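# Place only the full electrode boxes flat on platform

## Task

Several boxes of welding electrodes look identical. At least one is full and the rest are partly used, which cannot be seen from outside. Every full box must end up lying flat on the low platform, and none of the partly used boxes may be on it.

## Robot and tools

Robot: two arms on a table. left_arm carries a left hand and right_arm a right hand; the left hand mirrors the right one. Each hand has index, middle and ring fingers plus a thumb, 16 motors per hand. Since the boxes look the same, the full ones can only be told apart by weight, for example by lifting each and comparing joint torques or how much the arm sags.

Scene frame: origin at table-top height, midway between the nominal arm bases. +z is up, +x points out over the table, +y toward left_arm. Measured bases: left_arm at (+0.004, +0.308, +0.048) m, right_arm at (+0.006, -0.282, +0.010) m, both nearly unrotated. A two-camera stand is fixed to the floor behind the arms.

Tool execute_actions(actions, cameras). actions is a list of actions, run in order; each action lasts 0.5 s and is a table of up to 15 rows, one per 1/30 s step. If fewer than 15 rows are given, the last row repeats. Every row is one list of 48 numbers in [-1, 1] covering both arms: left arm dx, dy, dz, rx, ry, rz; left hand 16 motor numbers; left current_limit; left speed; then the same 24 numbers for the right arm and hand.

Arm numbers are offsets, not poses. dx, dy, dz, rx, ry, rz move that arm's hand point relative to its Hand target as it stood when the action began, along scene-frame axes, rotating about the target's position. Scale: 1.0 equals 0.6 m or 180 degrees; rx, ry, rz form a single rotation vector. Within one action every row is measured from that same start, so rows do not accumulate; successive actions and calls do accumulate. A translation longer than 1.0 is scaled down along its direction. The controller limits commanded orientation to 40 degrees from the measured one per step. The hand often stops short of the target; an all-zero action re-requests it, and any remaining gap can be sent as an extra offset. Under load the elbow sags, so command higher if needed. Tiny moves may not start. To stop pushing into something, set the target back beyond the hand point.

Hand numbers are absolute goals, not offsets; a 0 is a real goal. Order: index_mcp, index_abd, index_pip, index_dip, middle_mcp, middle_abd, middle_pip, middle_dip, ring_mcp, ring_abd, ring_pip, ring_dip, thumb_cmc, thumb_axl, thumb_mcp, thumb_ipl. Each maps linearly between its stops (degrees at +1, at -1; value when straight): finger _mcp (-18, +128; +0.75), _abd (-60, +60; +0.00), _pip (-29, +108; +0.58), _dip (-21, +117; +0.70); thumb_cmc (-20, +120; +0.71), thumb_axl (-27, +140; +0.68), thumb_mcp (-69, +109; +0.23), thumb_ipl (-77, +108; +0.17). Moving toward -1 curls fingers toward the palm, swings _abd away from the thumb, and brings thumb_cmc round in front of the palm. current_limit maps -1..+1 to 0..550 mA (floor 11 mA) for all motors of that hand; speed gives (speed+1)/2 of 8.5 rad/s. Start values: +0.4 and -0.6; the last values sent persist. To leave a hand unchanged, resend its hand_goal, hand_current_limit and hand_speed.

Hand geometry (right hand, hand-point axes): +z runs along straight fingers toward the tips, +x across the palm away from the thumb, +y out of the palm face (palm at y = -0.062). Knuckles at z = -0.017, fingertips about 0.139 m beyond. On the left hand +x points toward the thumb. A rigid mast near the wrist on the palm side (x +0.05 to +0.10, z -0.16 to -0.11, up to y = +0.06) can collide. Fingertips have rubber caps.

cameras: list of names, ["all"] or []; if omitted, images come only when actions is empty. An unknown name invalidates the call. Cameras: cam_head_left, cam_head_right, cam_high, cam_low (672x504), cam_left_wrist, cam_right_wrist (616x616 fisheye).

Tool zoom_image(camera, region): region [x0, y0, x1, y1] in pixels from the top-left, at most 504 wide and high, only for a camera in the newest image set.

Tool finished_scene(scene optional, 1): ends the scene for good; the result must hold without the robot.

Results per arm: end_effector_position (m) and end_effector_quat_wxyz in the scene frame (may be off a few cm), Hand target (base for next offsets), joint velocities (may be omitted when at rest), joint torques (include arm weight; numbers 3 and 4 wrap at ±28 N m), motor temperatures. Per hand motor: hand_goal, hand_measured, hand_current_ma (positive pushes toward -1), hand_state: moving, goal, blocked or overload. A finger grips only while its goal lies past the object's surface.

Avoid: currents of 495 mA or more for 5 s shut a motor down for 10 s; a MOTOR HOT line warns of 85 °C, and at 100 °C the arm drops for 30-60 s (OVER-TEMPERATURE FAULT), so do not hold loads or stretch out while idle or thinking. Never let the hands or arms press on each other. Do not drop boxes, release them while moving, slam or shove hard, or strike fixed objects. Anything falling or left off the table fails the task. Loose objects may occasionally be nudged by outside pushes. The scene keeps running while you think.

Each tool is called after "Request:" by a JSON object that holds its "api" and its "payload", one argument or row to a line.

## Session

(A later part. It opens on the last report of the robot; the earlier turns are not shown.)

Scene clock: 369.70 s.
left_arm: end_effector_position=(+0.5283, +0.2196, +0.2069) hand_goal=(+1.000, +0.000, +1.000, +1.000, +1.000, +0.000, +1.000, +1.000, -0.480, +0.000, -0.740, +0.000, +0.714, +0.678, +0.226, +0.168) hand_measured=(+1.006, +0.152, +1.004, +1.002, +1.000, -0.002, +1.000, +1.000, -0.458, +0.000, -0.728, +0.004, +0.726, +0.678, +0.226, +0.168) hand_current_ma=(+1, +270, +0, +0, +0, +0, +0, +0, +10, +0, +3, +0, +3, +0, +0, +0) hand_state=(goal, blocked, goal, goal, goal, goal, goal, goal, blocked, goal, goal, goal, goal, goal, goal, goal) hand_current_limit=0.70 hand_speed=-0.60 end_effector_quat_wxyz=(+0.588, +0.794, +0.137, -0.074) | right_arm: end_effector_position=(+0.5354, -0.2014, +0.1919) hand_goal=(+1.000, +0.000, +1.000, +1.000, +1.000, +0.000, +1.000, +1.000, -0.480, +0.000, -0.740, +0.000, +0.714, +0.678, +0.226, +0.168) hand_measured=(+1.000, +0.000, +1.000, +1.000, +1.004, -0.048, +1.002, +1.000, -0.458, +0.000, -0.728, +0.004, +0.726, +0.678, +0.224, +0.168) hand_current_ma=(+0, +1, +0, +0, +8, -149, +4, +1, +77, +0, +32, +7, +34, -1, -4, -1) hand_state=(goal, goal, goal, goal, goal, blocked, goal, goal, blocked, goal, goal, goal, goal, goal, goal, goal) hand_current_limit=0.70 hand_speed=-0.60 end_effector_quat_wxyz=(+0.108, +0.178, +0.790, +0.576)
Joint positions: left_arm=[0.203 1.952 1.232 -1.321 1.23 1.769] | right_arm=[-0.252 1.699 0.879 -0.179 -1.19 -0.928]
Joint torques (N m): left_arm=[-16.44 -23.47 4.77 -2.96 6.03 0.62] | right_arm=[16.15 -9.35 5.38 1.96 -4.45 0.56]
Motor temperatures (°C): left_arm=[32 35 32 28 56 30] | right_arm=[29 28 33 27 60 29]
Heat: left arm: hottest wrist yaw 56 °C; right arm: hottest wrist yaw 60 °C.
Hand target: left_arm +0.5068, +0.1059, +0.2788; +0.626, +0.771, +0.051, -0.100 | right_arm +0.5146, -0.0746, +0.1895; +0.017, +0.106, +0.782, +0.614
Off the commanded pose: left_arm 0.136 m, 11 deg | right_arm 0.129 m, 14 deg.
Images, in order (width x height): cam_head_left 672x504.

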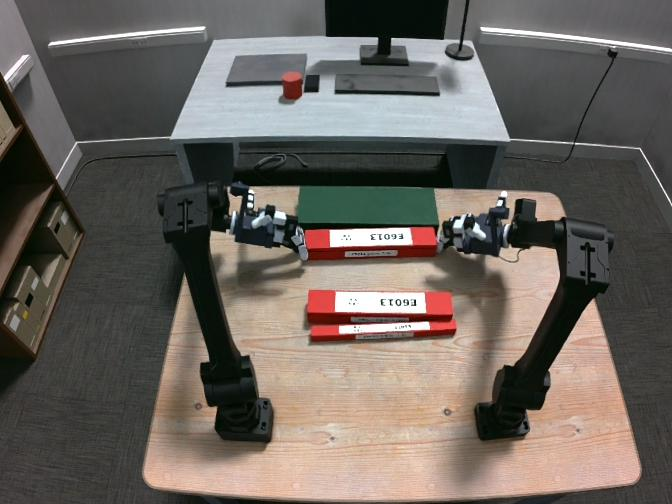

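Request:
{"api": "execute_actions", "payload": {
  "actions": [
    [[0,-0.012,0.035,0,0,0,1,0,1,1,1,0,1,1,-0.48,0,-0.74,0,0.714,0.678,0.226,0.168,0.7,-0.6,0,0.012,0,0,0,0,1,0,1,1,1,0,1,1,-0.48,0,-0.74,0,0.714,0.678,0.226,0.168,0.7,-0.6]],
    [[0,-0.012,0.035,0,0,0,1,0,1,1,1,0,1,1,-0.48,0,-0.74,0,0.714,0.678,0.226,0.168,0.7,-0.6,0,0,0,0,0,0,1,0,1,1,1,0,1,1,-0.48,0,-0.74,0,0.714,0.678,0.226,0.168,0.7,-0.6]],
    [[0.03,0,0.025,0,0,0,1,0,1,1,1,0,1,1,-0.48,0,-0.74,0,0.714,0.678,0.226,0.168,0.7,-0.6,0,0,0,0,0,0,1,0,1,1,1,0,1,1,-0.48,0,-0.74,0,0.714,0.678,0.226,0.168,0.7,-0.6]],
    [[0.055,-0.02,0.01,0,0,0,1,0,1,1,1,0,1,1,-0.48,0,-0.74,0,0.714,0.678,0.226,0.168,0.7,-0.6,0,0,0,0,0,0,1,0,1,1,1,0,1,1,-0.48,0,-0.74,0,0.714,0.678,0.226,0.168,0.7,-0.6]],
    [[0.055,-0.02,0,0,0,0,1,0,1,1,1,0,1,1,-0.48,0,-0.74,0,0.714,0.678,0.226,0.168,0.7,-0.6,0,0,0,0,0,0,1,0,1,1,1,0,1,1,-0.48,0,-0.74,0,0.714,0.678,0.226,0.168,0.7,-0.6]]
  ],
  "cameras": ["cam_head_left"]
}}

Scene clock: 373.57 s.
left_arm: end_effector_position=(+0.5750, +0.2088, +0.2690) hand_goal=(+1.000, +0.000, +1.000, +1.000, +1.000, +0.000, +1.000, +1.000, -0.480, +0.000, -0.740, +0.000, +0.714, +0.678, +0.226, +0.168) hand_measured=(+1.006, +0.180, +1.004, +1.002, +1.000, -0.002, +1.000, +1.000, -0.458, +0.000, -0.728, +0.004, +0.726, +0.678, +0.226, +0.168) hand_current_ma=(+1, +377, +0, +0, +0, +0, +0, +0, +10, +0, +3, +0, +2, +0, +0, +0) hand_state=(goal, blocked, goal, goal, goal, goal, goal, goal, blocked, goal, goal, goal, goal, goal, goal, goal) hand_current_limit=0.70 hand_speed=-0.60 end_effector_quat_wxyz=(+0.562, +0.795, +0.203, -0.109) | right_arm: end_effector_position=(+0.5347, -0.1992, +0.1915) hand_goal=(+1.000, +0.000, +1.000, +1.000, +1.000, +0.000, +1.000, +1.000, -0.480, +0.000, -0.740, +0.000, +0.714, +0.678, +0.226, +0.168) hand_measured=(+1.000, -0.008, +1.000, +1.000, +1.004, -0.048, +1.002, +1.000, -0.458, +0.000, -0.728, +0.004, +0.726, +0.678, +0.224, +0.168) hand_current_ma=(+0, -16, +1, +0, +9, -143, +5, +0, +77, +0, +32, +7, +34, -1, -4, -1) hand_state=(goal, goal, goal, goal, goal, blocked, goal, goal, blocked, goal, goal, goal, goal, goal, goal, goal) hand_current_limit=0.70 hand_speed=-0.60 end_effector_quat_wxyz=(+0.114, +0.180, +0.792, +0.573)
Joint positions: left_arm=[0.163 1.866 1.361 -1.349 1.203 1.43] | right_arm=[-0.246 1.691 0.865 -0.144 -1.175 -0.905]
Joint torques (N m): left_arm=[-18.84 -17.67 12.46 0.76 7.7 1.16] | right_arm=[16.79 -9.05 5.7 1.96 -4.7 0.67]
Motor temperatures (°C): left_arm=[32 35 32 28 68 30] | right_arm=[29 28 33 27 64 29]
Heat: left arm: hottest wrist yaw 68 °C; right arm: hottest wrist yaw 64 °C.
Hand target: left_arm +0.5908, +0.0675, +0.3418; +0.626, +0.771, +0.051, -0.100 | right_arm +0.5146, -0.0674, +0.1894; +0.017, +0.107, +0.782, +0.614
Off the commanded pose: left_arm 0.160 m, 19 deg | right_arm 0.133 m, 15 deg.
Images, in order (width x height): cam_head_left 672x504.

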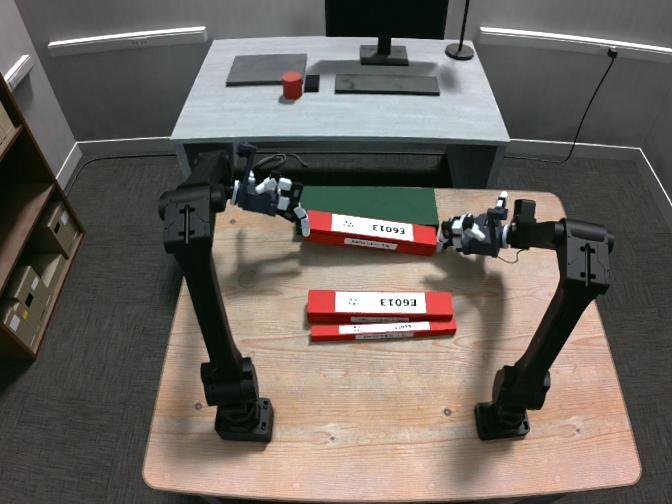

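Request:
{"api": "execute_actions", "payload": {
  "actions": [
    [[0.055,-0.025,0,0,0,0,1,0,1,1,1,0,1,1,-0.48,0,-0.74,0,0.714,0.678,0.226,0.168,0.7,-0.6,0,0.01,0,0,0,0,1,0,1,1,1,0,1,1,-0.48,0,-0.74,0,0.714,0.678,0.226,0.168,0.7,-0.6]],
    [[0.045,-0.015,-0.025,0,0,0,1,0,1,1,1,0,1,1,-0.48,0,-0.74,0,0.714,0.678,0.226,0.168,0.7,-0.6,0,0,0,0,0,0,1,0,1,1,1,0,1,1,-0.48,0,-0.74,0,0.714,0.678,0.226,0.168,0.7,-0.6]],
    [[0,0,-0.05,0,0,0,1,0,1,1,1,0,1,1,-0.48,0,-0.74,0,0.714,0.678,0.226,0.168,0.7,-0.6,0,0,0,0,0,0,1,0,1,1,1,0,1,1,-0.48,0,-0.74,0,0.714,0.678,0.226,0.168,0.7,-0.6]],
    [[0,0,-0.05,0,0,0,1,0,1,1,1,0,1,1,-0.48,0,-0.74,0,0.714,0.678,0.226,0.168,0.7,-0.6,0,0,0,0,0,0,1,0,1,1,1,0,1,1,-0.48,0,-0.74,0,0.714,0.678,0.226,0.168,0.7,-0.6]]
  ],
  "cameras": ["cam_head_left"]
}}

Scene clock: 376.43 s.
left_arm: end_effector_position=(+0.6088, +0.1902, +0.2018) hand_goal=(+1.000, +0.000, +1.000, +1.000, +1.000, +0.000, +1.000, +1.000, -0.480, +0.000, -0.740, +0.000, +0.714, +0.678, +0.226, +0.168) hand_measured=(+1.006, -0.006, +1.004, +1.002, +1.000, -0.072, +1.000, +1.000, -0.458, +0.000, -0.728, +0.004, +0.726, +0.678, +0.224, +0.168) hand_current_ma=(+1, -1, +0, +0, +0, -63, +0, +0, +10, +0, +3, +0, +2, +0, +0, +0) hand_state=(goal, goal, goal, goal, goal, blocked, goal, goal, blocked, goal, goal, goal, goal, goal, goal, goal) hand_current_limit=0.70 hand_speed=-0.60 end_effector_quat_wxyz=(+0.461, +0.847, +0.222, -0.140) | right_arm: end_effector_position=(+0.5358, -0.1895, +0.1920) hand_goal=(+1.000, +0.000, +1.000, +1.000, +1.000, +0.000, +1.000, +1.000, -0.480, +0.000, -0.740, +0.000, +0.714, +0.678, +0.226, +0.168) hand_measured=(+1.000, +0.010, +1.000, +1.000, +1.004, -0.046, +1.002, +1.000, -0.458, +0.000, -0.728, +0.004, +0.726, +0.678, +0.224, +0.168) hand_current_ma=(+1, +24, +1, +0, +8, -139, +5, +0, +77, +0, +32, +7, +34, -1, -4, -1) hand_state=(goal, goal, goal, goal, goal, blocked, goal, goal, blocked, goal, goal, goal, goal, goal, goal, goal) hand_current_limit=0.70 hand_speed=-0.60 end_effector_quat_wxyz=(+0.111, +0.180, +0.791, +0.574)
Joint positions: left_arm=[0.115 1.979 1.475 -1.304 0.988 1.301] | right_arm=[-0.224 1.689 0.857 -0.101 -1.165 -0.859]
Joint torques (N m): left_arm=[-16.03 -14.27 12.18 4.53 7.69 1.52] | right_arm=[16.32 -8.82 5.91 2.25 -4.7 0.64]
Motor temperatures (°C): left_arm=[32 35 32 28 80 30] | right_arm=[29 28 33 27 66 29]
Heat: left arm: hottest wrist yaw 80 °C; right arm: hottest wrist yaw 66 °C.
Hand target: left_arm +0.6508, +0.0435, +0.2669; +0.626, +0.771, +0.051, -0.100 | right_arm +0.5145, -0.0612, +0.1895; +0.017, +0.106, +0.782, +0.614
Off the commanded pose: left_arm 0.166 m, 29 deg | right_arm 0.130 m, 15 deg.
Images, in order (width x height): cam_head_left 672x504.

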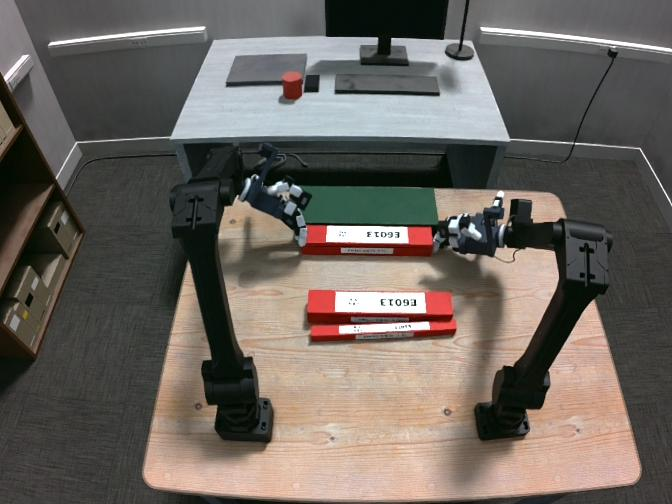

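Request:
{"api": "execute_actions", "payload": {
  "actions": [
    [[-0.05,0.15,0,0,0,0,1,0,1,1,1,0,1,1,-0.48,0,-0.74,0,0.714,0.678,0.226,0.168,0.7,-0.6,0.02,-0.15,0,0,0,0,1,0,1,1,1,0,1,1,-0.48,0,-0.74,0,0.714,0.678,0.226,0.168,0.7,-0.6]],
    [[-0.05,0.18,0,0,0,0,1,0,1,1,1,0,1,1,-0.48,0,-0.74,0,0.714,0.678,0.226,0.168,0.7,-0.6,0.02,-0.12,0,0,0,0,1,0,1,1,1,0,1,1,-0.48,0,-0.74,0,0.714,0.678,0.226,0.168,0.7,-0.6]]
  ],
  "cameras": ["cam_head_left","cam_high"]
}}

Scene clock: 378.77 s.
left_arm: end_effector_position=(+0.5812, +0.2360, +0.2644) hand_goal=(+1.000, +0.000, +1.000, +1.000, +1.000, +0.000, +1.000, +1.000, -0.480, +0.000, -0.740, +0.000, +0.714, +0.678, +0.226, +0.168) hand_measured=(+1.000, -0.002, +1.000, +1.000, +1.000, -0.002, +1.000, +1.000, -0.458, +0.000, -0.728, +0.004, +0.726, +0.678, +0.224, +0.168) hand_current_ma=(+0, +0, +0, +0, +0, +0, +0, +0, +10, +0, +3, +0, +2, +0, +0, +0) hand_state=(goal, goal, goal, goal, goal, goal, goal, goal, blocked, goal, goal, goal, goal, goal, goal, goal) hand_current_limit=0.70 hand_speed=-0.60 end_effector_quat_wxyz=(+0.612, +0.782, +0.100, -0.063) | right_arm: end_effector_position=(+0.5292, -0.2188, +0.1923) hand_goal=(+1.000, +0.000, +1.000, +1.000, +1.000, +0.000, +1.000, +1.000, -0.480, +0.000, -0.740, +0.000, +0.714, +0.678, +0.226, +0.168) hand_measured=(+1.000, +0.004, +1.000, +1.000, +1.000, +0.026, +1.000, +1.000, -0.458, +0.000, -0.728, +0.004, +0.726, +0.678, +0.224, +0.168) hand_current_ma=(+0, +8, +0, +0, +1, +70, +0, +0, +77, +0, +32, +7, +34, -1, -4, -1) hand_state=(goal, goal, goal, goal, goal, blocked, goal, goal, blocked, goal, goal, goal, goal, goal, goal, goal) hand_current_limit=0.70 hand_speed=-0.60 end_effector_quat_wxyz=(+0.041, +0.132, +0.772, +0.621)
Joint positions: left_arm=[0.211 2.053 1.525 -1.681 1.263 2.003] | right_arm=[-0.302 1.839 1.08 -0.845 -1.343 -1.501]
Joint torques (N m): left_arm=[2.26 -17.44 9.1 -1.11 0.77 0.42] | right_arm=[-0.56 -10.11 8.53 -0.29 -1.54 -0.13]
Motor temperatures (°C): left_arm=[32 36 32 28 81 30] | right_arm=[29 28 33 27 66 29]
Heat: left arm: hottest wrist yaw 81 °C; right arm: hottest wrist yaw 66 °C.
Hand target: left_arm +0.5908, +0.2415, +0.2666; +0.626, +0.771, +0.051, -0.101 | right_arm +0.5386, -0.2233, +0.1896; +0.017, +0.106, +0.781, +0.615
Off the commanded pose: left_arm 0.011 m, 7 deg | right_arm 0.011 m, 4 deg.
joint sent to its limit (left arm) — joint 4 (wrist pitch), lower limit. The joint targets are off in orientation, not in position.
Images, in order (width x height): cam_head_left 672x504, cam_high 672x504.

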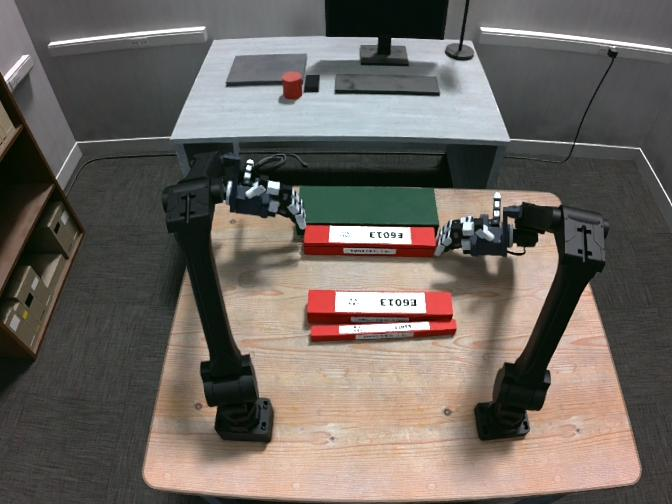

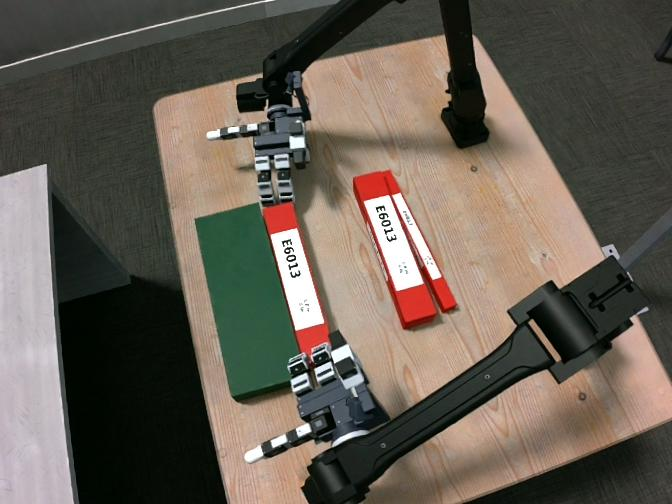

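Request:
{"api": "execute_actions", "payload": {
  "actions": [
    [[-0.03,0.07,-0.03,0,0,0,1,0,1,1,1,0,1,1,-0.48,0,-0.74,0,0.714,0.678,0.226,0.168,0.7,-0.6,0,-0.01,0,0,0,0,1,0,1,1,1,0,1,1,-0.48,0,-0.74,0,0.714,0.678,0.226,0.168,0.7,-0.6]],
    [[-0.015,0,-0.09,0,0,0,1,0,1,1,1,0,1,1,-0.48,0,-0.74,0,0.714,0.678,0.226,0.168,0.7,-0.6,0,0,0,0,0,0,1,0,1,1,1,0,1,1,-0.48,0,-0.74,0,0.714,0.678,0.226,0.168,0.7,-0.6]],
    [[-0.005,-0.05,0,0,0,0,1,0,1,1,1,0,1,1,-0.48,0,-0.74,0,0.714,0.678,0.226,0.168,0.7,-0.6,-0.005,0.045,0,0,0,0,1,0,1,1,1,0,1,1,-0.48,0,-0.74,0,0.714,0.678,0.226,0.168,0.7,-0.6]],
    [[-0.01,-0.05,0,0,0,0,1,0,1,1,1,0,1,1,-0.48,0,-0.74,0,0.714,0.678,0.226,0.168,0.7,-0.6,-0.01,0.05,0,0,0,0,1,0,1,1,1,0,1,1,-0.48,0,-0.74,0,0.714,0.678,0.226,0.168,0.7,-0.6]]
  ],
  "cameras": ["cam_head_left","cam_high"]
}}

Scene clock: 389.13 s.
left_arm: end_effector_position=(+0.5579, +0.2402, +0.1944) hand_goal=(+1.000, +0.000, +1.000, +1.000, +1.000, +0.000, +1.000, +1.000, -0.480, +0.000, -0.740, +0.000, +0.714, +0.678, +0.226, +0.168) hand_measured=(+1.000, -0.002, +1.000, +1.000, +1.000, -0.008, +1.000, +1.000, -0.458, +0.000, -0.728, +0.004, +0.726, +0.678, +0.224, +0.168) hand_current_ma=(+0, +0, +0, +0, +0, -1, +0, +0, +10, +0, +3, +0, +2, +0, +0, +0) hand_state=(goal, goal, goal, goal, goal, goal, goal, goal, blocked, goal, goal, goal, goal, goal, goal, goal) hand_current_limit=0.70 hand_speed=-0.60 end_effector_quat_wxyz=(+0.605, +0.786, +0.098, -0.083) | right_arm: end_effector_position=(+0.5350, -0.2065, +0.1922) hand_goal=(+1.000, +0.000, +1.000, +1.000, +1.000, +0.000, +1.000, +1.000, -0.480, +0.000, -0.740, +0.000, +0.714, +0.678, +0.226, +0.168) hand_measured=(+1.000, -0.010, +1.000, +1.000, +1.002, +0.002, +1.000, +1.000, -0.458, +0.000, -0.728, +0.004, +0.726, +0.678, +0.224, +0.168) hand_current_ma=(+0, -24, +0, -1, +2, +4, +2, +1, +77, +0, +32, +7, +34, -1, -4, -1) hand_state=(goal, goal, goal, goal, goal, goal, goal, goal, blocked, goal, goal, goal, goal, goal, goal, goal) hand_current_limit=0.70 hand_speed=-0.60 end_effector_quat_wxyz=(+0.036, +0.122, +0.784, +0.608)
Joint positions: left_arm=[0.229 2.136 1.445 -1.621 1.22 2.083] | right_arm=[-0.278 1.842 1.106 -0.855 -1.31 -1.497]
Joint torques (N m): left_arm=[-1.08 -18.84 4.75 -0.32 1.3 0.42] | right_arm=[4.6 -11.75 5.34 0.99 -2.15 0.18]
Motor temperatures (°C): left_arm=[32 36 32 28 65 30] | right_arm=[29 28 33 27 59 29]
Heat: left arm: hottest wrist yaw 65 °C; right arm: hottest wrist yaw 59 °C.
Hand target: left_arm +0.5549, +0.2235, +0.1947; +0.626, +0.771, +0.051, -0.101 | right_arm +0.5296, -0.1724, +0.1895; +0.017, +0.107, +0.782, +0.614
Off the commanded pose: left_arm 0.017 m, 6 deg | right_arm 0.035 m, 3 deg.
joint sent to its limit (left arm) — joint 6 (wrist roll), upper limit. The joint targets are off in orientation, not in position.
Images, in order (width x height): cam_head_left 672x504, cam_high 672x504.

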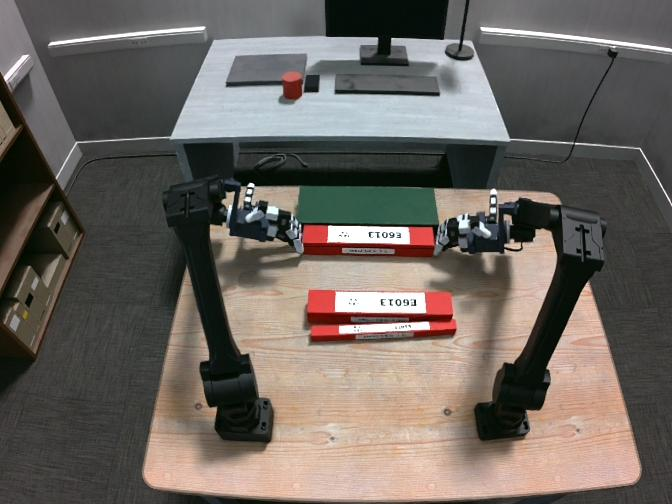

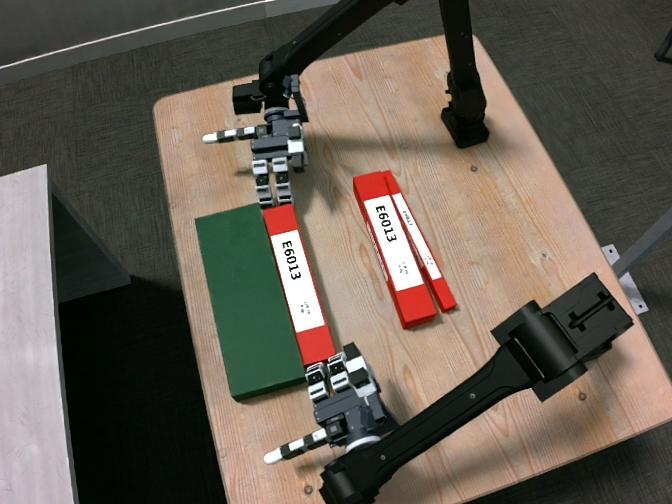

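Request:
{"api": "execute_actions", "payload": {
  "actions": [
    [[-0.015,-0.035,0,0,0,0,1,0,1,1,1,0,1,1,-0.48,0,-0.74,0,0.714,0.678,0.226,0.168,0.7,-0.6,-0.03,0.02,0,0,0,0,1,0,1,1,1,0,1,1,-0.48,0,-0.74,0,0.714,0.678,0.226,0.168,0.7,-0.6]],
    [[-0.01,-0.01,0,0,0,0,1,0,1,1,1,0,1,1,-0.48,0,-0.74,0,0.714,0.678,0.226,0.168,0.7,-0.6,-0.06,0.01,0,0,0,-0.02,1,0,1,1,1,0,1,1,-0.48,0,-0.74,0,0.714,0.678,0.226,0.168,0.7,-0.6]],
    [[0,0,0,0,0,0,1,0,1,1,1,0,1,1,-0.48,0,-0.74,0,0.714,0.678,0.226,0.168,0.7,-0.6,-0.06,0.01,0,0,0,-0.02,1,0,1,1,1,0,1,1,-0.48,0,-0.74,0,0.714,0.678,0.226,0.168,0.7,-0.6]],
    [[0,0,0,0,0,0,1,0,1,1,1,0,1,1,-0.48,0,-0.74,0,0.714,0.678,0.226,0.168,0.7,-0.6,-0.05,0.01,0,0,0,-0.01,1,0,1,1,1,0,1,1,-0.48,0,-0.74,0,0.714,0.678,0.226,0.168,0.7,-0.6]]
  ],
  "cameras": ["cam_head_left","cam_high"]
}}

Scene clock: 392.83 s.
left_arm: end_effector_position=(+0.5493, +0.2394, +0.1932) hand_goal=(+1.000, +0.000, +1.000, +1.000, +1.000, +0.000, +1.000, +1.000, -0.480, +0.000, -0.740, +0.000, +0.714, +0.678, +0.226, +0.168) hand_measured=(+1.000, +0.004, +1.000, +1.000, +1.002, +0.036, +1.000, +1.000, -0.458, +0.000, -0.728, +0.004, +0.726, +0.678, +0.224, +0.168) hand_current_ma=(+0, +0, +0, +0, +0, +18, +0, +0, +10, +0, +3, +0, +2, +0, +0, +0) hand_state=(goal, goal, goal, goal, goal, blocked, goal, goal, blocked, goal, goal, goal, goal, goal, goal, goal) hand_current_limit=0.70 hand_speed=-0.60 end_effector_quat_wxyz=(+0.613, +0.781, +0.097, -0.068) | right_arm: end_effector_position=(+0.4258, -0.1830, +0.1905) hand_goal=(+1.000, +0.000, +1.000, +1.000, +1.000, +0.000, +1.000, +1.000, -0.480, +0.000, -0.740, +0.000, +0.714, +0.678, +0.226, +0.168) hand_measured=(+1.000, -0.002, +1.000, +1.000, +1.002, +0.112, +1.002, +1.000, -0.458, +0.000, -0.728, +0.004, +0.726, +0.678, +0.224, +0.168) hand_current_ma=(+0, -4, +0, -1, +4, +398, +2, +1, +77, +0, +32, +7, +34, -1, -4, -1) hand_state=(goal, goal, goal, goal, goal, blocked, goal, goal, blocked, goal, goal, goal, goal, goal, goal, goal) hand_current_limit=0.70 hand_speed=-0.60 end_effector_quat_wxyz=(+0.113, +0.180, +0.785, +0.581)
Joint positions: left_arm=[0.23 2.119 1.398 -1.574 1.247 2.087] | right_arm=[-0.258 1.464 0.552 -0.05 -1.199 -0.895]
Joint torques (N m): left_arm=[-5.25 -19.02 3.77 -0.7 1.4 0.38] | right_arm=[6.71 -6.95 4.42 1.33 -3.48 0.52]
Motor temperatures (°C): left_arm=[32 36 32 28 62 30] | right_arm=[29 28 33 27 60 29]
Heat: left arm: hottest wrist yaw 62 °C; right arm: hottest wrist yaw 60 °C.
Hand target: left_arm +0.5399, +0.1966, +0.1947; +0.626, +0.771, +0.051, -0.101 | right_arm +0.4095, -0.1423, +0.1896; +0.065, +0.167, +0.771, +0.611
Off the commanded pose: left_arm 0.044 m, 7 deg | right_arm 0.044 m, 7 deg.
joint sent to its limit (left arm) — joint 6 (wrist roll), upper limit. The joint targets are off in orientation, not in position.
Images, in order (width x height): cam_head_left 672x504, cam_high 672x504.

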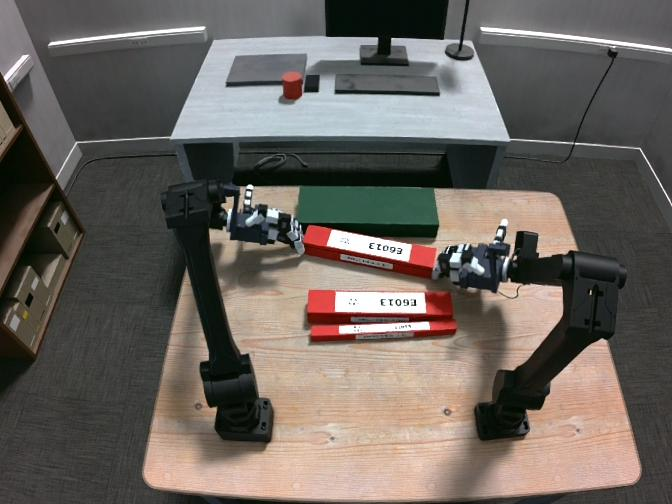

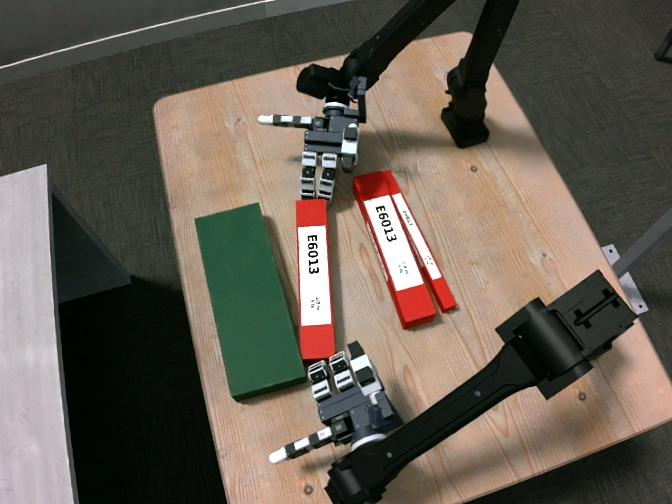

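Request:
{"api": "execute_actions", "payload": {
  "actions": [
    [[0.01,-0.01,0,0,0,0,1,0,1,1,1,0,1,1,-0.48,0,-0.74,0,0.714,0.678,0.226,0.168,0.7,-0.6,-0.045,0.01,0,0,0,0,1,0,1,1,1,0,1,1,-0.48,0,-0.74,0,0.714,0.678,0.226,0.168,0.7,-0.6]],
    [[0.01,-0.01,0,0,0,0,1,0,1,1,1,0,1,1,-0.48,0,-0.74,0,0.714,0.678,0.226,0.168,0.7,-0.6,-0.045,0.01,0,0,0,0,1,0,1,1,1,0,1,1,-0.48,0,-0.74,0,0.714,0.678,0.226,0.168,0.7,-0.6]],
    [[0,0,0,0,0,0,1,0,1,1,1,0,1,1,-0.48,0,-0.74,0,0.714,0.678,0.226,0.168,0.7,-0.6,0.015,0,0,0,0,0,1,0,1,1,1,0,1,1,-0.48,0,-0.74,0,0.714,0.678,0.226,0.168,0.7,-0.6]]
  ],
  "cameras": ["cam_head_left","cam_high"]
}}

Request:
{"api": "zoom_image", "payload": {
  "camera": "cam_high",
  "region": [180, 150, 420, 420]
}}

Scene clock: 395.90 s.
left_arm: end_effector_position=(+0.5508, +0.2398, +0.1946) hand_goal=(+1.000, +0.000, +1.000, +1.000, +1.000, +0.000, +1.000, +1.000, -0.480, +0.000, -0.740, +0.000, +0.714, +0.678, +0.226, +0.168) hand_measured=(+1.000, +0.004, +1.000, +1.000, +1.002, +0.056, +1.002, +1.000, -0.458, +0.000, -0.728, +0.004, +0.726, +0.678, +0.224, +0.168) hand_current_ma=(+0, +0, +0, +0, +0, +40, +0, +0, +10, +0, +3, +0, +2, +0, +0, +0) hand_state=(goal, goal, goal, goal, goal, blocked, goal, goal, blocked, goal, goal, goal, goal, goal, goal, goal) hand_current_limit=0.70 hand_speed=-0.60 end_effector_quat_wxyz=(+0.613, +0.781, +0.096, -0.066) | right_arm: end_effector_position=(+0.3761, -0.1665, +0.1889) hand_goal=(+1.000, +0.000, +1.000, +1.000, +1.000, +0.000, +1.000, +1.000, -0.480, +0.000, -0.740, +0.000, +0.714, +0.678, +0.226, +0.168) hand_measured=(+1.000, -0.002, +1.000, +1.000, +1.002, +0.120, +1.002, +1.000, -0.458, +0.000, -0.728, +0.004, +0.726, +0.678, +0.224, +0.168) hand_current_ma=(+0, -2, +0, +0, +6, +426, +4, +2, +77, +0, +32, +7, +34, -1, -4, -1) hand_state=(goal, goal, goal, goal, goal, blocked, goal, goal, blocked, goal, goal, goal, goal, goal, goal, goal) hand_current_limit=0.70 hand_speed=-0.60 end_effector_quat_wxyz=(+0.109, +0.201, +0.777, +0.587)
Joint positions: left_arm=[0.23 2.119 1.403 -1.574 1.248 2.087] | right_arm=[-0.224 1.325 0.375 0.109 -1.175 -0.73]
Joint torques (N m): left_arm=[-7.36 -17.38 6.09 -1.22 2.06 0.38] | right_arm=[6.65 -3.49 5.74 2.56 -3.4 0.33]
Motor temperatures (°C): left_arm=[32 36 32 28 61 30] | right_arm=[29 28 33 27 61 29]
Heat: left arm: hottest wrist yaw 61 °C; right arm: hottest wrist yaw 61 °C.
Hand target: left_arm +0.5518, +0.1846, +0.1947; +0.626, +0.771, +0.052, -0.101 | right_arm +0.3645, -0.1303, +0.1895; +0.065, +0.168, +0.771, +0.611
Off the commanded pose: left_arm 0.055 m, 7 deg | right_arm 0.038 m, 7 deg.
joint sent to its limit (left arm) — joint 6 (wrist roll), upper limit. The joint targets are off in position, not in orientation.
Images, in order (width x height): cam_head_left 672x504, cam_high 672x504.

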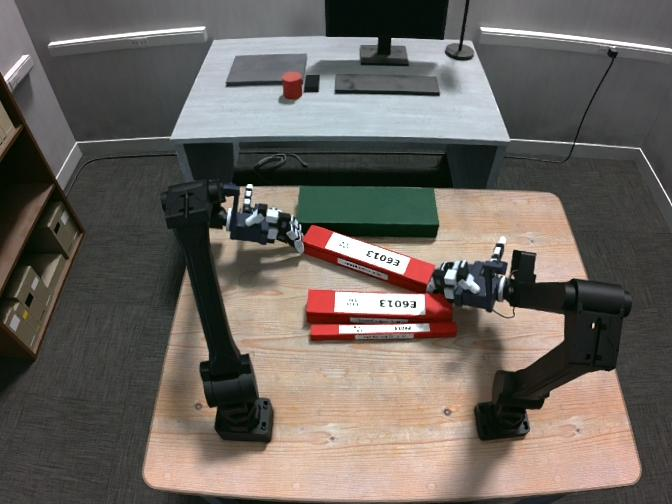

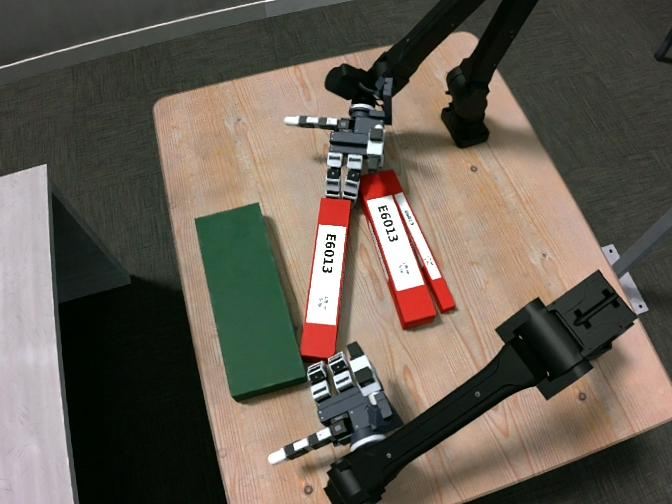

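Scaled by 1.867.

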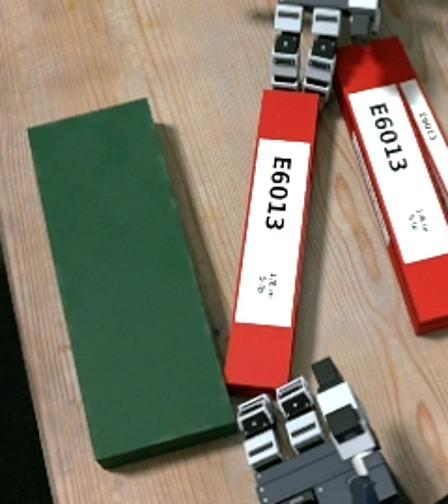

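Request:
{"api": "execute_actions", "payload": {
  "actions": [
    [[-0.01,0.12,0.005,0,0,0,1,0,1,1,-0.48,0,-0.74,0,-0.48,0,-0.74,0,0.714,0.678,0.226,0.168,0.7,-0.6,0.025,-0.09,0.002,0,0,0,1,0,1,1,1,0,1,1,-0.48,0,-0.74,0,0.714,0.678,0.226,0.168,0.7,-0.6]],
    [[0,0,0,0,0,0,1,0,1,1,-0.48,0,-0.74,0,-0.48,0,-0.74,0,0.714,0.678,0.226,0.168,0.7,-0.6,0.015,0,0,0,0,0,1,0,1,1,1,0,1,1,-0.48,0,-0.74,0,0.714,0.678,0.226,0.168,0.7,-0.6]],
    [[0,0,0,0,0,0,1,0,1,1,-0.48,0,-0.74,0,-0.48,0,-0.74,0,0.714,0.678,0.226,0.168,0.7,-0.6,0,0,0,0,0,0,1,0,1,1,1,0,1,1,-0.48,0,-0.74,0,0.714,0.678,0.226,0.168,0.7,-0.6]],
    [[0,0,0,0,0,0,1,0,1,1,-0.48,0,-0.74,0,-0.48,0,-0.74,0,0.714,0.678,0.226,0.168,0.7,-0.6,0,0,0,0,0,0,1,0,1,1,1,0,1,1,-0.48,0,-0.74,0,0.714,0.678,0.226,0.168,0.7,-0.6]],
    [[0,0,0,0,0,0,1,0,1,1,-0.48,0,-0.74,0,-0.48,0,-0.74,0,0.714,0.678,0.226,0.168,0.7,-0.6,0,0,0,0,0,0,1,0,1,1,1,0,1,1,-0.48,0,-0.74,0,0.714,0.678,0.226,0.168,0.7,-0.6]],
    [[0,0,0,0,0,0,1,0,1,1,-0.48,0,-0.74,0,-0.48,0,-0.74,0,0.714,0.678,0.226,0.168,0.7,-0.6,0,0,0,0,0,0,1,0,1,1,1,0,1,1,-0.48,0,-0.74,0,0.714,0.678,0.226,0.168,0.7,-0.6]]
  ],
  "cameras": ["cam_head_left","cam_high"]
}}

Request:
{"api": "zoom_image", "payload": {
  "camera": "cam_high",
  "region": [180, 150, 420, 420]
}}

Scene clock: 401.57 s.
left_arm: end_effector_position=(+0.5450, +0.2571, +0.1876) hand_goal=(+1.000, +0.000, +1.000, +1.000, -0.480, +0.000, -0.740, +0.000, -0.480, +0.000, -0.740, +0.000, +0.714, +0.678, +0.226, +0.168) hand_measured=(+1.000, +0.004, +1.000, +1.000, -0.454, -0.002, -0.732, +0.002, -0.458, +0.000, -0.728, +0.004, +0.726, +0.678, +0.224, +0.168) hand_current_ma=(+0, +0, +0, +0, +13, +0, +1, +0, +10, +0, +3, +0, +2, +0, +0, +0) hand_state=(goal, goal, goal, goal, blocked, goal, goal, goal, blocked, goal, goal, goal, goal, goal, goal, goal) hand_current_limit=0.70 hand_speed=-0.60 end_effector_quat_wxyz=(+0.597, +0.791, +0.108, -0.080) | right_arm: end_effector_position=(+0.3764, -0.1785, +0.1870) hand_goal=(+1.000, +0.000, +1.000, +1.000, +1.000, +0.000, +1.000, +1.000, -0.480, +0.000, -0.740, +0.000, +0.714, +0.678, +0.226, +0.168) hand_measured=(+1.000, -0.018, +1.000, +1.000, +1.000, +0.004, +1.000, +1.000, -0.458, +0.000, -0.728, +0.004, +0.726, +0.678, +0.224, +0.168) hand_current_ma=(+0, -45, +0, +0, +0, +8, +0, +0, +77, +0, +32, +7, +34, -1, -4, -1) hand_state=(goal, goal, goal, goal, goal, goal, goal, goal, blocked, goal, goal, goal, goal, goal, goal, goal) hand_current_limit=0.70 hand_speed=-0.60 end_effector_quat_wxyz=(+0.055, +0.172, +0.769, +0.614)
Joint positions: left_arm=[0.268 2.119 1.403 -1.604 1.188 2.088] | right_arm=[-0.285 1.43 0.503 -0.323 -1.314 -1.108]
Joint torques (N m): left_arm=[1.55 -19.55 5.71 -1.32 0.76 0.4] | right_arm=[-0.97 -4.89 8.24 0.44 -1.31 -0.19]
Motor temperatures (°C): left_arm=[32 36 32 28 58 30] | right_arm=[29 28 33 27 60 29]
Heat: left arm: hottest wrist yaw 58 °C; right arm: hottest wrist yaw 60 °C.
Hand target: left_arm +0.5459, +0.2564, +0.1977; +0.626, +0.771, +0.052, -0.101 | right_arm +0.3885, -0.1843, +0.1908; +0.065, +0.167, +0.771, +0.611
Off the commanded pose: left_arm 0.010 m, 8 deg | right_arm 0.014 m, 1 deg.
joint sent to its limit (left arm) — joint 6 (wrist roll), upper limit. The joint targets are off in orientation, not in position.
Images, in order (width x height): cam_head_left 672x504, cam_high 672x504.

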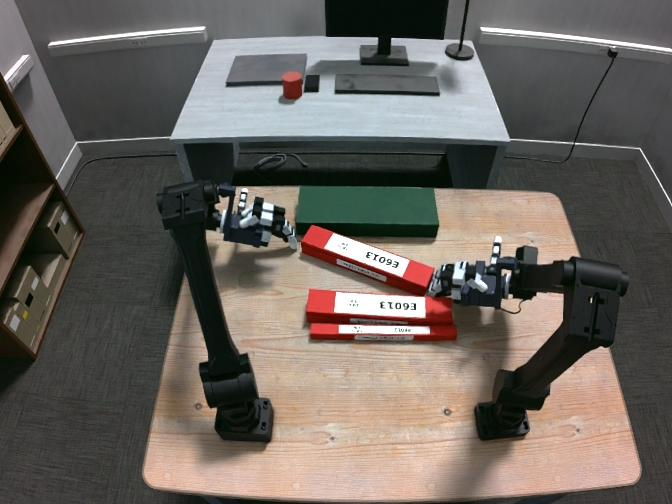

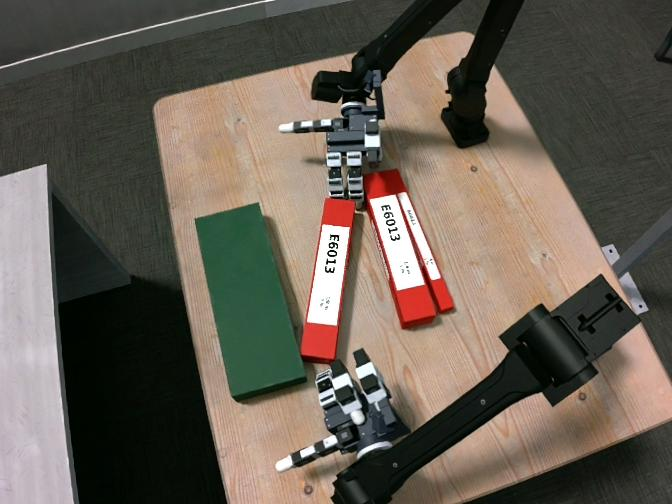

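Scaled by 1.867.

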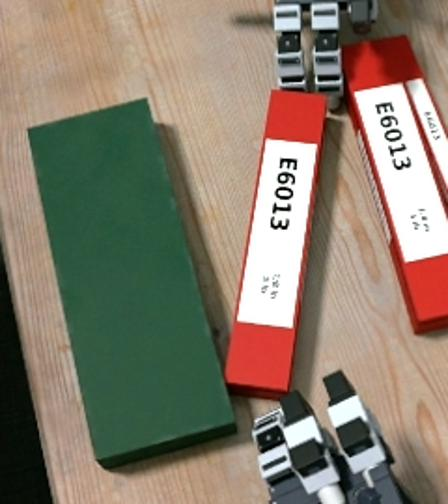

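Request:
{"api": "execute_actions", "payload": {
  "actions": [
    [[0.028,-0.015,0.02,0,0,0,1,0,1,1,-0.48,0,-0.74,0,-0.48,0,-0.74,0,0.714,0.678,0.226,0.168,0.7,-0.6,0.022,0.02,0,0,0,0,1,0,1,1,1,0,1,1,-0.48,0,-0.74,0,0.714,0.678,0.226,0.168,0.7,-0.6]],
    [[-0.01,-0.058,0,0,0,0,1,0,1,1,-0.48,0,-0.74,0,-0.48,0,-0.74,0,0.714,0.678,0.226,0.168,0.7,-0.6,0,0.058,0,0,0,0,1,0,1,1,1,0,1,1,-0.48,0,-0.74,0,0.714,0.678,0.226,0.168,0.7,-0.6]],
    [[-0.015,-0.05,0,0,0,0,1,0,1,1,-0.48,0,-0.74,0,-0.48,0,-0.74,0,0.714,0.678,0.226,0.168,0.7,-0.6,0.04,0.05,0,0,0,0,1,0,1,1,1,0,1,1,-0.48,0,-0.74,0,0.714,0.678,0.226,0.168,0.7,-0.6]]
  ],
  "cameras": ["cam_head_left","cam_high"]
}}

Request:
{"api": "zoom_image", "payload": {
  "camera": "cam_high",
  "region": [180, 150, 420, 420]
}}

Scene clock: 405.43 s.
left_arm: end_effector_position=(+0.5556, +0.2560, +0.2040) hand_goal=(+1.000, +0.000, +1.000, +1.000, -0.480, +0.000, -0.740, +0.000, -0.480, +0.000, -0.740, +0.000, +0.714, +0.678, +0.226, +0.168) hand_measured=(+1.004, -0.042, +1.002, +1.002, -0.454, -0.002, -0.732, +0.002, -0.458, +0.000, -0.728, +0.004, +0.724, +0.678, +0.224, +0.168) hand_current_ma=(+0, -24, +0, +0, +14, +0, +1, +0, +10, +0, +3, +0, +2, +0, +0, +0) hand_state=(goal, blocked, goal, goal, blocked, goal, goal, goal, blocked, goal, goal, goal, goal, goal, goal, goal) hand_current_limit=0.70 hand_speed=-0.60 end_effector_quat_wxyz=(+0.608, +0.784, +0.104, -0.062) | right_arm: end_effector_position=(+0.4251, -0.1636, +0.1874) hand_goal=(+1.000, +0.000, +1.000, +1.000, +1.000, +0.000, +1.000, +1.000, -0.480, +0.000, -0.740, +0.000, +0.714, +0.678, +0.226, +0.168) hand_measured=(+0.996, -0.092, +1.000, +1.000, +1.004, -0.052, +1.004, +1.002, -0.458, +0.000, -0.728, +0.004, +0.726, +0.678, +0.224, +0.168) hand_current_ma=(-11, -310, +0, +0, +11, -158, +8, +3, +77, +0, +32, +7, +34, -1, -4, -1) hand_state=(goal, blocked, goal, goal, goal, blocked, goal, goal, blocked, goal, goal, goal, goal, goal, goal, goal) hand_current_limit=0.70 hand_speed=-0.60 end_effector_quat_wxyz=(+0.085, +0.228, +0.764, +0.598)
Joint positions: left_arm=[0.259 2.108 1.426 -1.606 1.229 2.084] | right_arm=[-0.181 1.452 0.468 0.239 -1.16 -0.554]
Joint torques (N m): left_arm=[-9.7 -19.02 3.66 -0.88 2.67 0.44] | right_arm=[9.41 -3.66 8.08 3.96 -1.48 0.07]
Motor temperatures (°C): left_arm=[32 37 31 28 57 30] | right_arm=[29 28 33 27 58 29]
Heat: left arm: hottest wrist yaw 57 °C; right arm: hottest wrist yaw 58 °C.
Hand target: left_arm +0.5476, +0.1826, +0.2097; +0.626, +0.771, +0.051, -0.101 | right_arm +0.4258, -0.1076, +0.1907; +0.065, +0.168, +0.771, +0.611
Off the commanded pose: left_arm 0.074 m, 8 deg | right_arm 0.056 m, 8 deg.
joint sent to its limit (left arm) — joint 6 (wrist roll), upper limit. The joint targets are off in position, not in orientation.
Images, in order (width x height): cam_head_left 672x504, cam_high 672x504.

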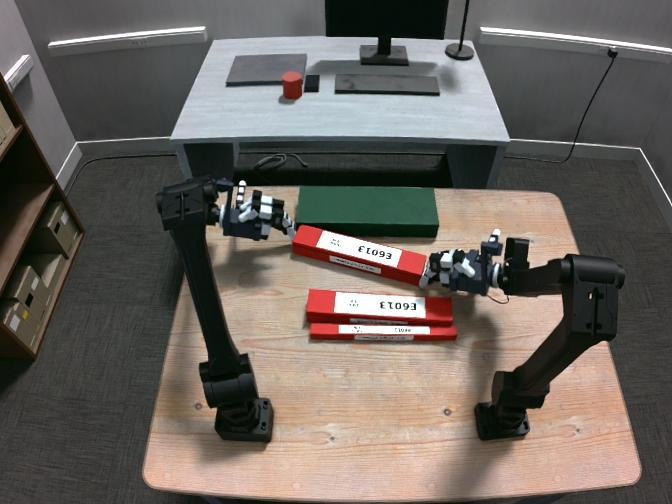

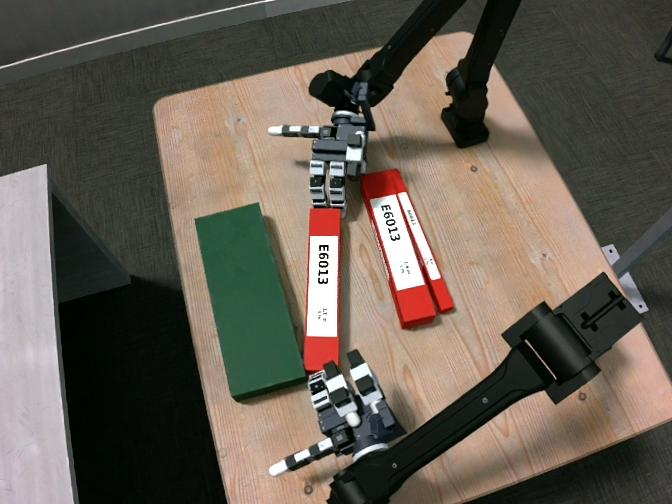

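Scaled by 1.867.

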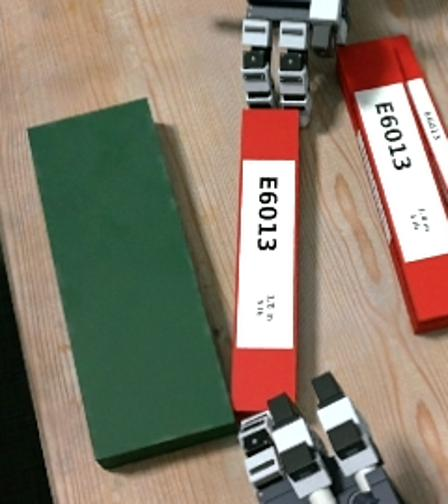

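Request:
{"api": "execute_actions", "payload": {
  "actions": [
    [[-0.015,-0.058,0,0,0,0,1,0,1,1,-0.48,0,-0.74,0,-0.48,0,-0.74,0,0.714,0.678,0.226,0.168,0.7,-0.6,0.003,0.025,0,0,0,0,1,0,1,1,1,0,1,1,-0.48,0,-0.74,0,0.714,0.678,0.226,0.168,0.7,-0.6]],
    [[-0.015,-0.058,0,0,0,0,1,0,1,1,-0.48,0,-0.74,0,-0.48,0,-0.74,0,0.714,0.678,0.226,0.168,0.7,-0.6,0.003,0.02,0,0,0,0,1,0,1,1,1,0,1,1,-0.48,0,-0.74,0,0.714,0.678,0.226,0.168,0.7,-0.6]],
    [[-0.01,-0.042,0.02,0,0,0,1,0,1,1,-0.48,0,-0.74,0,-0.48,0,-0.74,0,0.714,0.678,0.226,0.168,0.7,-0.6,0.003,0.015,0,0,0,0,1,0,1,1,1,0,1,1,-0.48,0,-0.74,0,0.714,0.678,0.226,0.168,0.7,-0.6]],
    [[-0.005,-0.02,0.037,0,0,0,1,0,1,1,-0.48,0,-0.74,0,-0.48,0,-0.74,0,0.714,0.678,0.226,0.168,0.7,-0.6,0.003,0.01,0,0,0,0,1,0,1,1,1,0,1,1,-0.48,0,-0.74,0,0.714,0.678,0.226,0.168,0.7,-0.6]],
    [[0,0,0.04,0,0,0,1,0,1,1,-0.48,0,-0.74,0,-0.48,0,-0.74,0,0.714,0.678,0.226,0.168,0.7,-0.6,0,0,0,0,0,0,1,0,1,1,1,0,1,1,-0.48,0,-0.74,0,0.714,0.678,0.226,0.168,0.7,-0.6]],
    [[0,0,0.04,0,0,0,1,0,1,1,-0.48,0,-0.74,0,-0.48,0,-0.74,0,0.714,0.678,0.226,0.168,0.7,-0.6,0,0,0,0,0,0,1,0,1,1,1,0,1,1,-0.48,0,-0.74,0,0.714,0.678,0.226,0.168,0.7,-0.6]]
  ],
  "cameras": ["cam_head_left"]
}}

Scene clock: 411.57 s.
left_arm: end_effector_position=(+0.5090, +0.1060, +0.2724) hand_goal=(+1.000, +0.000, +1.000, +1.000, -0.480, +0.000, -0.740, +0.000, -0.480, +0.000, -0.740, +0.000, +0.714, +0.678, +0.226, +0.168) hand_measured=(+1.000, +0.006, +1.000, +1.000, -0.454, -0.002, -0.732, +0.002, -0.458, +0.000, -0.728, +0.004, +0.726, +0.678, +0.226, +0.168) hand_current_ma=(+0, +0, +0, +0, +14, +0, +1, +0, +10, +0, +3, +0, +2, +0, +0, +0) hand_state=(goal, goal, goal, goal, blocked, goal, goal, goal, blocked, goal, goal, goal, goal, goal, goal, goal) hand_current_limit=0.70 hand_speed=-0.60 end_effector_quat_wxyz=(+0.623, +0.771, +0.069, -0.112) | right_arm: end_effector_position=(+0.4113, -0.0752, +0.1885) hand_goal=(+1.000, +0.000, +1.000, +1.000, +1.000, +0.000, +1.000, +1.000, -0.480, +0.000, -0.740, +0.000, +0.714, +0.678, +0.226, +0.168) hand_measured=(+1.000, +0.004, +1.000, +1.000, +1.000, +0.002, +1.000, +1.000, -0.458, +0.000, -0.728, +0.004, +0.726, +0.678, +0.224, +0.168) hand_current_ma=(+0, +8, +0, +0, +0, +5, +0, +0, +77, +0, +32, +7, +33, -1, -3, -1) hand_state=(goal, goal, goal, goal, goal, goal, goal, goal, blocked, goal, goal, goal, goal, goal, goal, goal) hand_current_limit=0.70 hand_speed=-0.60 end_effector_quat_wxyz=(+0.057, +0.165, +0.775, +0.607)
Joint positions: left_arm=[-0.029 1.842 1.22 -1.241 1.362 1.602] | right_arm=[0.057 1.503 0.464 0.464 -1.081 -0.404]
Joint torques (N m): left_arm=[1.32 -16.91 6.74 -0.23 1.05 0.49] | right_arm=[-0.73 -6.07 7.04 2.35 -0.75 0.13]
Motor temperatures (°C): left_arm=[32 37 31 28 64 30] | right_arm=[29 28 33 27 58 29]
Heat: left arm: hottest wrist yaw 64 °C; right arm: hottest wrist yaw 58 °C.
Hand target: left_arm +0.5207, +0.0760, +0.2919; +0.626, +0.771, +0.051, -0.100 | right_arm +0.4330, -0.0655, +0.1908; +0.065, +0.167, +0.771, +0.611
Off the commanded pose: left_arm 0.038 m, 2 deg | right_arm 0.024 m, 1 deg.
Images, in order (width x height): cam_head_left 672x504.

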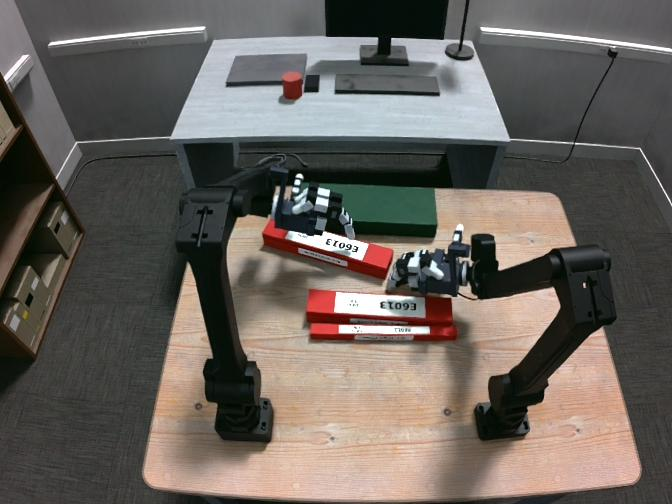

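Request:
{"api": "execute_actions", "payload": {
  "actions": [
    [[0.01,0.17,0.0,0,0,0,1,0,1,1,1,0,1,1,-0.48,0,-0.74,0,0.714,0.678,0.226,0.168,0.7,-0.6,0,-0.12,0,0,0,0,1,0,1,1,1,0,1,1,-0.48,0,-0.74,0,0.714,0.678,0.226,0.168,0.7,-0.6]],
    [[0.01,0.17,0.0,0,0,0,1,0,1,1,1,0,1,1,-0.48,0,-0.74,0,0.714,0.678,0.226,0.168,0.7,-0.6,0,-0.12,0,0,0,0,1,0,1,1,1,0,1,1,-0.48,0,-0.74,0,0.714,0.678,0.226,0.168,0.7,-0.6]],
    [[0.01,0.15,-0.04,0,0,0,1,0,1,1,1,0,1,1,-0.48,0,-0.74,0,0.714,0.678,0.226,0.168,0.7,-0.6,0,0,0,0,0,0,1,0,1,1,1,0,1,1,-0.48,0,-0.74,0,0.714,0.678,0.226,0.168,0.7,-0.6]]
  ],
  "cameras": ["cam_head_left"]
}}

Request:
{"api": "zoom_image", "payload": {
  "camera": "cam_head_left",
  "region": [220, 180, 460, 300]
}}

Scene clock: 420.37 s.
left_arm: end_effector_position=(+0.5297, +0.3676, +0.2651) hand_goal=(+1.000, +0.000, +1.000, +1.000, +1.000, +0.000, +1.000, +1.000, -0.480, +0.000, -0.740, +0.000, +0.714, +0.678, +0.226, +0.168) hand_measured=(+1.000, +0.004, +1.000, +1.000, +1.000, -0.002, +0.998, +0.998, -0.458, +0.000, -0.728, +0.004, +0.726, +0.678, +0.226, +0.168) hand_current_ma=(+0, +0, +0, +0, +0, +0, +0, +0, +10, +0, +3, +0, +2, +0, +0, +0) hand_state=(goal, goal, goal, goal, goal, goal, goal, goal, blocked, goal, goal, goal, goal, goal, goal, goal) hand_current_limit=0.70 hand_speed=-0.60 end_effector_quat_wxyz=(+0.573, +0.803, +0.161, +0.004) | right_arm: end_effector_position=(+0.4214, -0.2015, +0.1879) hand_goal=(+1.000, +0.000, +1.000, +1.000, +1.000, +0.000, +1.000, +1.000, -0.480, +0.000, -0.740, +0.000, +0.714, +0.678, +0.226, +0.168) hand_measured=(+1.000, +0.000, +1.000, +1.000, +1.000, +0.002, +1.000, +1.000, -0.458, +0.000, -0.728, +0.004, +0.726, +0.678, +0.224, +0.168) hand_current_ma=(+0, +1, -2, +0, +0, +4, +0, +0, +77, +0, +32, +7, +33, -1, -3, -1) hand_state=(goal, goal, goal, goal, goal, goal, goal, goal, blocked, goal, goal, goal, goal, goal, goal, goal) hand_current_limit=0.70 hand_speed=-0.60 end_effector_quat_wxyz=(+0.063, +0.177, +0.764, +0.618)
Joint positions: left_arm=[0.486 1.952 1.412 -1.683 1.125 2.082] | right_arm=[-0.318 1.543 0.63 -0.363 -1.329 -1.142]
Joint velocities: left_arm=[-0.015 -0.005 0.002 -0.017 -0.007 -0.154] | right_arm=[within noise]
Joint torques (N m): left_arm=[1.26 -16.09 8.92 -1.16 0.72 0.43] | right_arm=[-1.26 -6.42 8.23 0.34 -1.37 -0.17]
Motor temperatures (°C): left_arm=[32 36 32 28 58 30] | right_arm=[29 28 34 27 55 29]
Heat: left arm: hottest wrist yaw 58 °C; right arm: hottest wrist yaw 55 °C.
Hand target: left_arm +0.5387, +0.3699, +0.2680; +0.626, +0.771, +0.051, -0.100 | right_arm +0.4330, -0.2095, +0.1907; +0.065, +0.167, +0.771, +0.611
Off the commanded pose: left_arm 0.010 m, 19 deg | right_arm 0.014 m, 2 deg.
joint sent to its limit (left arm) — joint 4 (wrist pitch), lower limit; joint 6 (wrist roll), upper limit. The joint targets are off in orientation, not in position.
Images, in order (width x height): cam_head_left 672x504.

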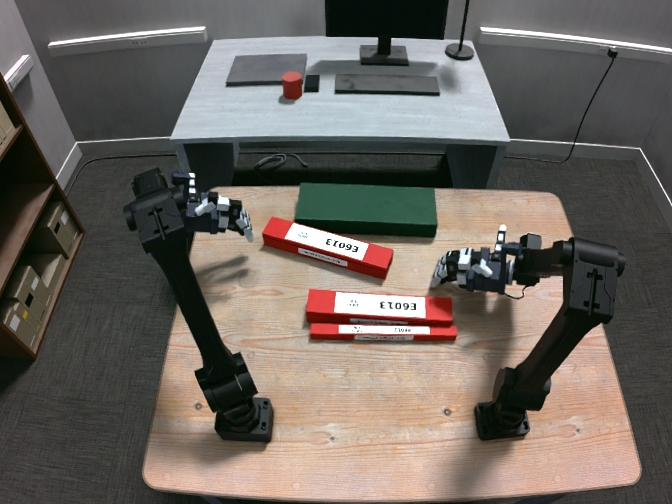

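Scaled by 2.100.

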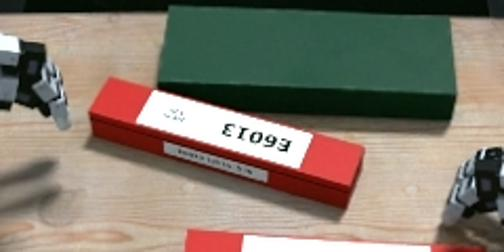

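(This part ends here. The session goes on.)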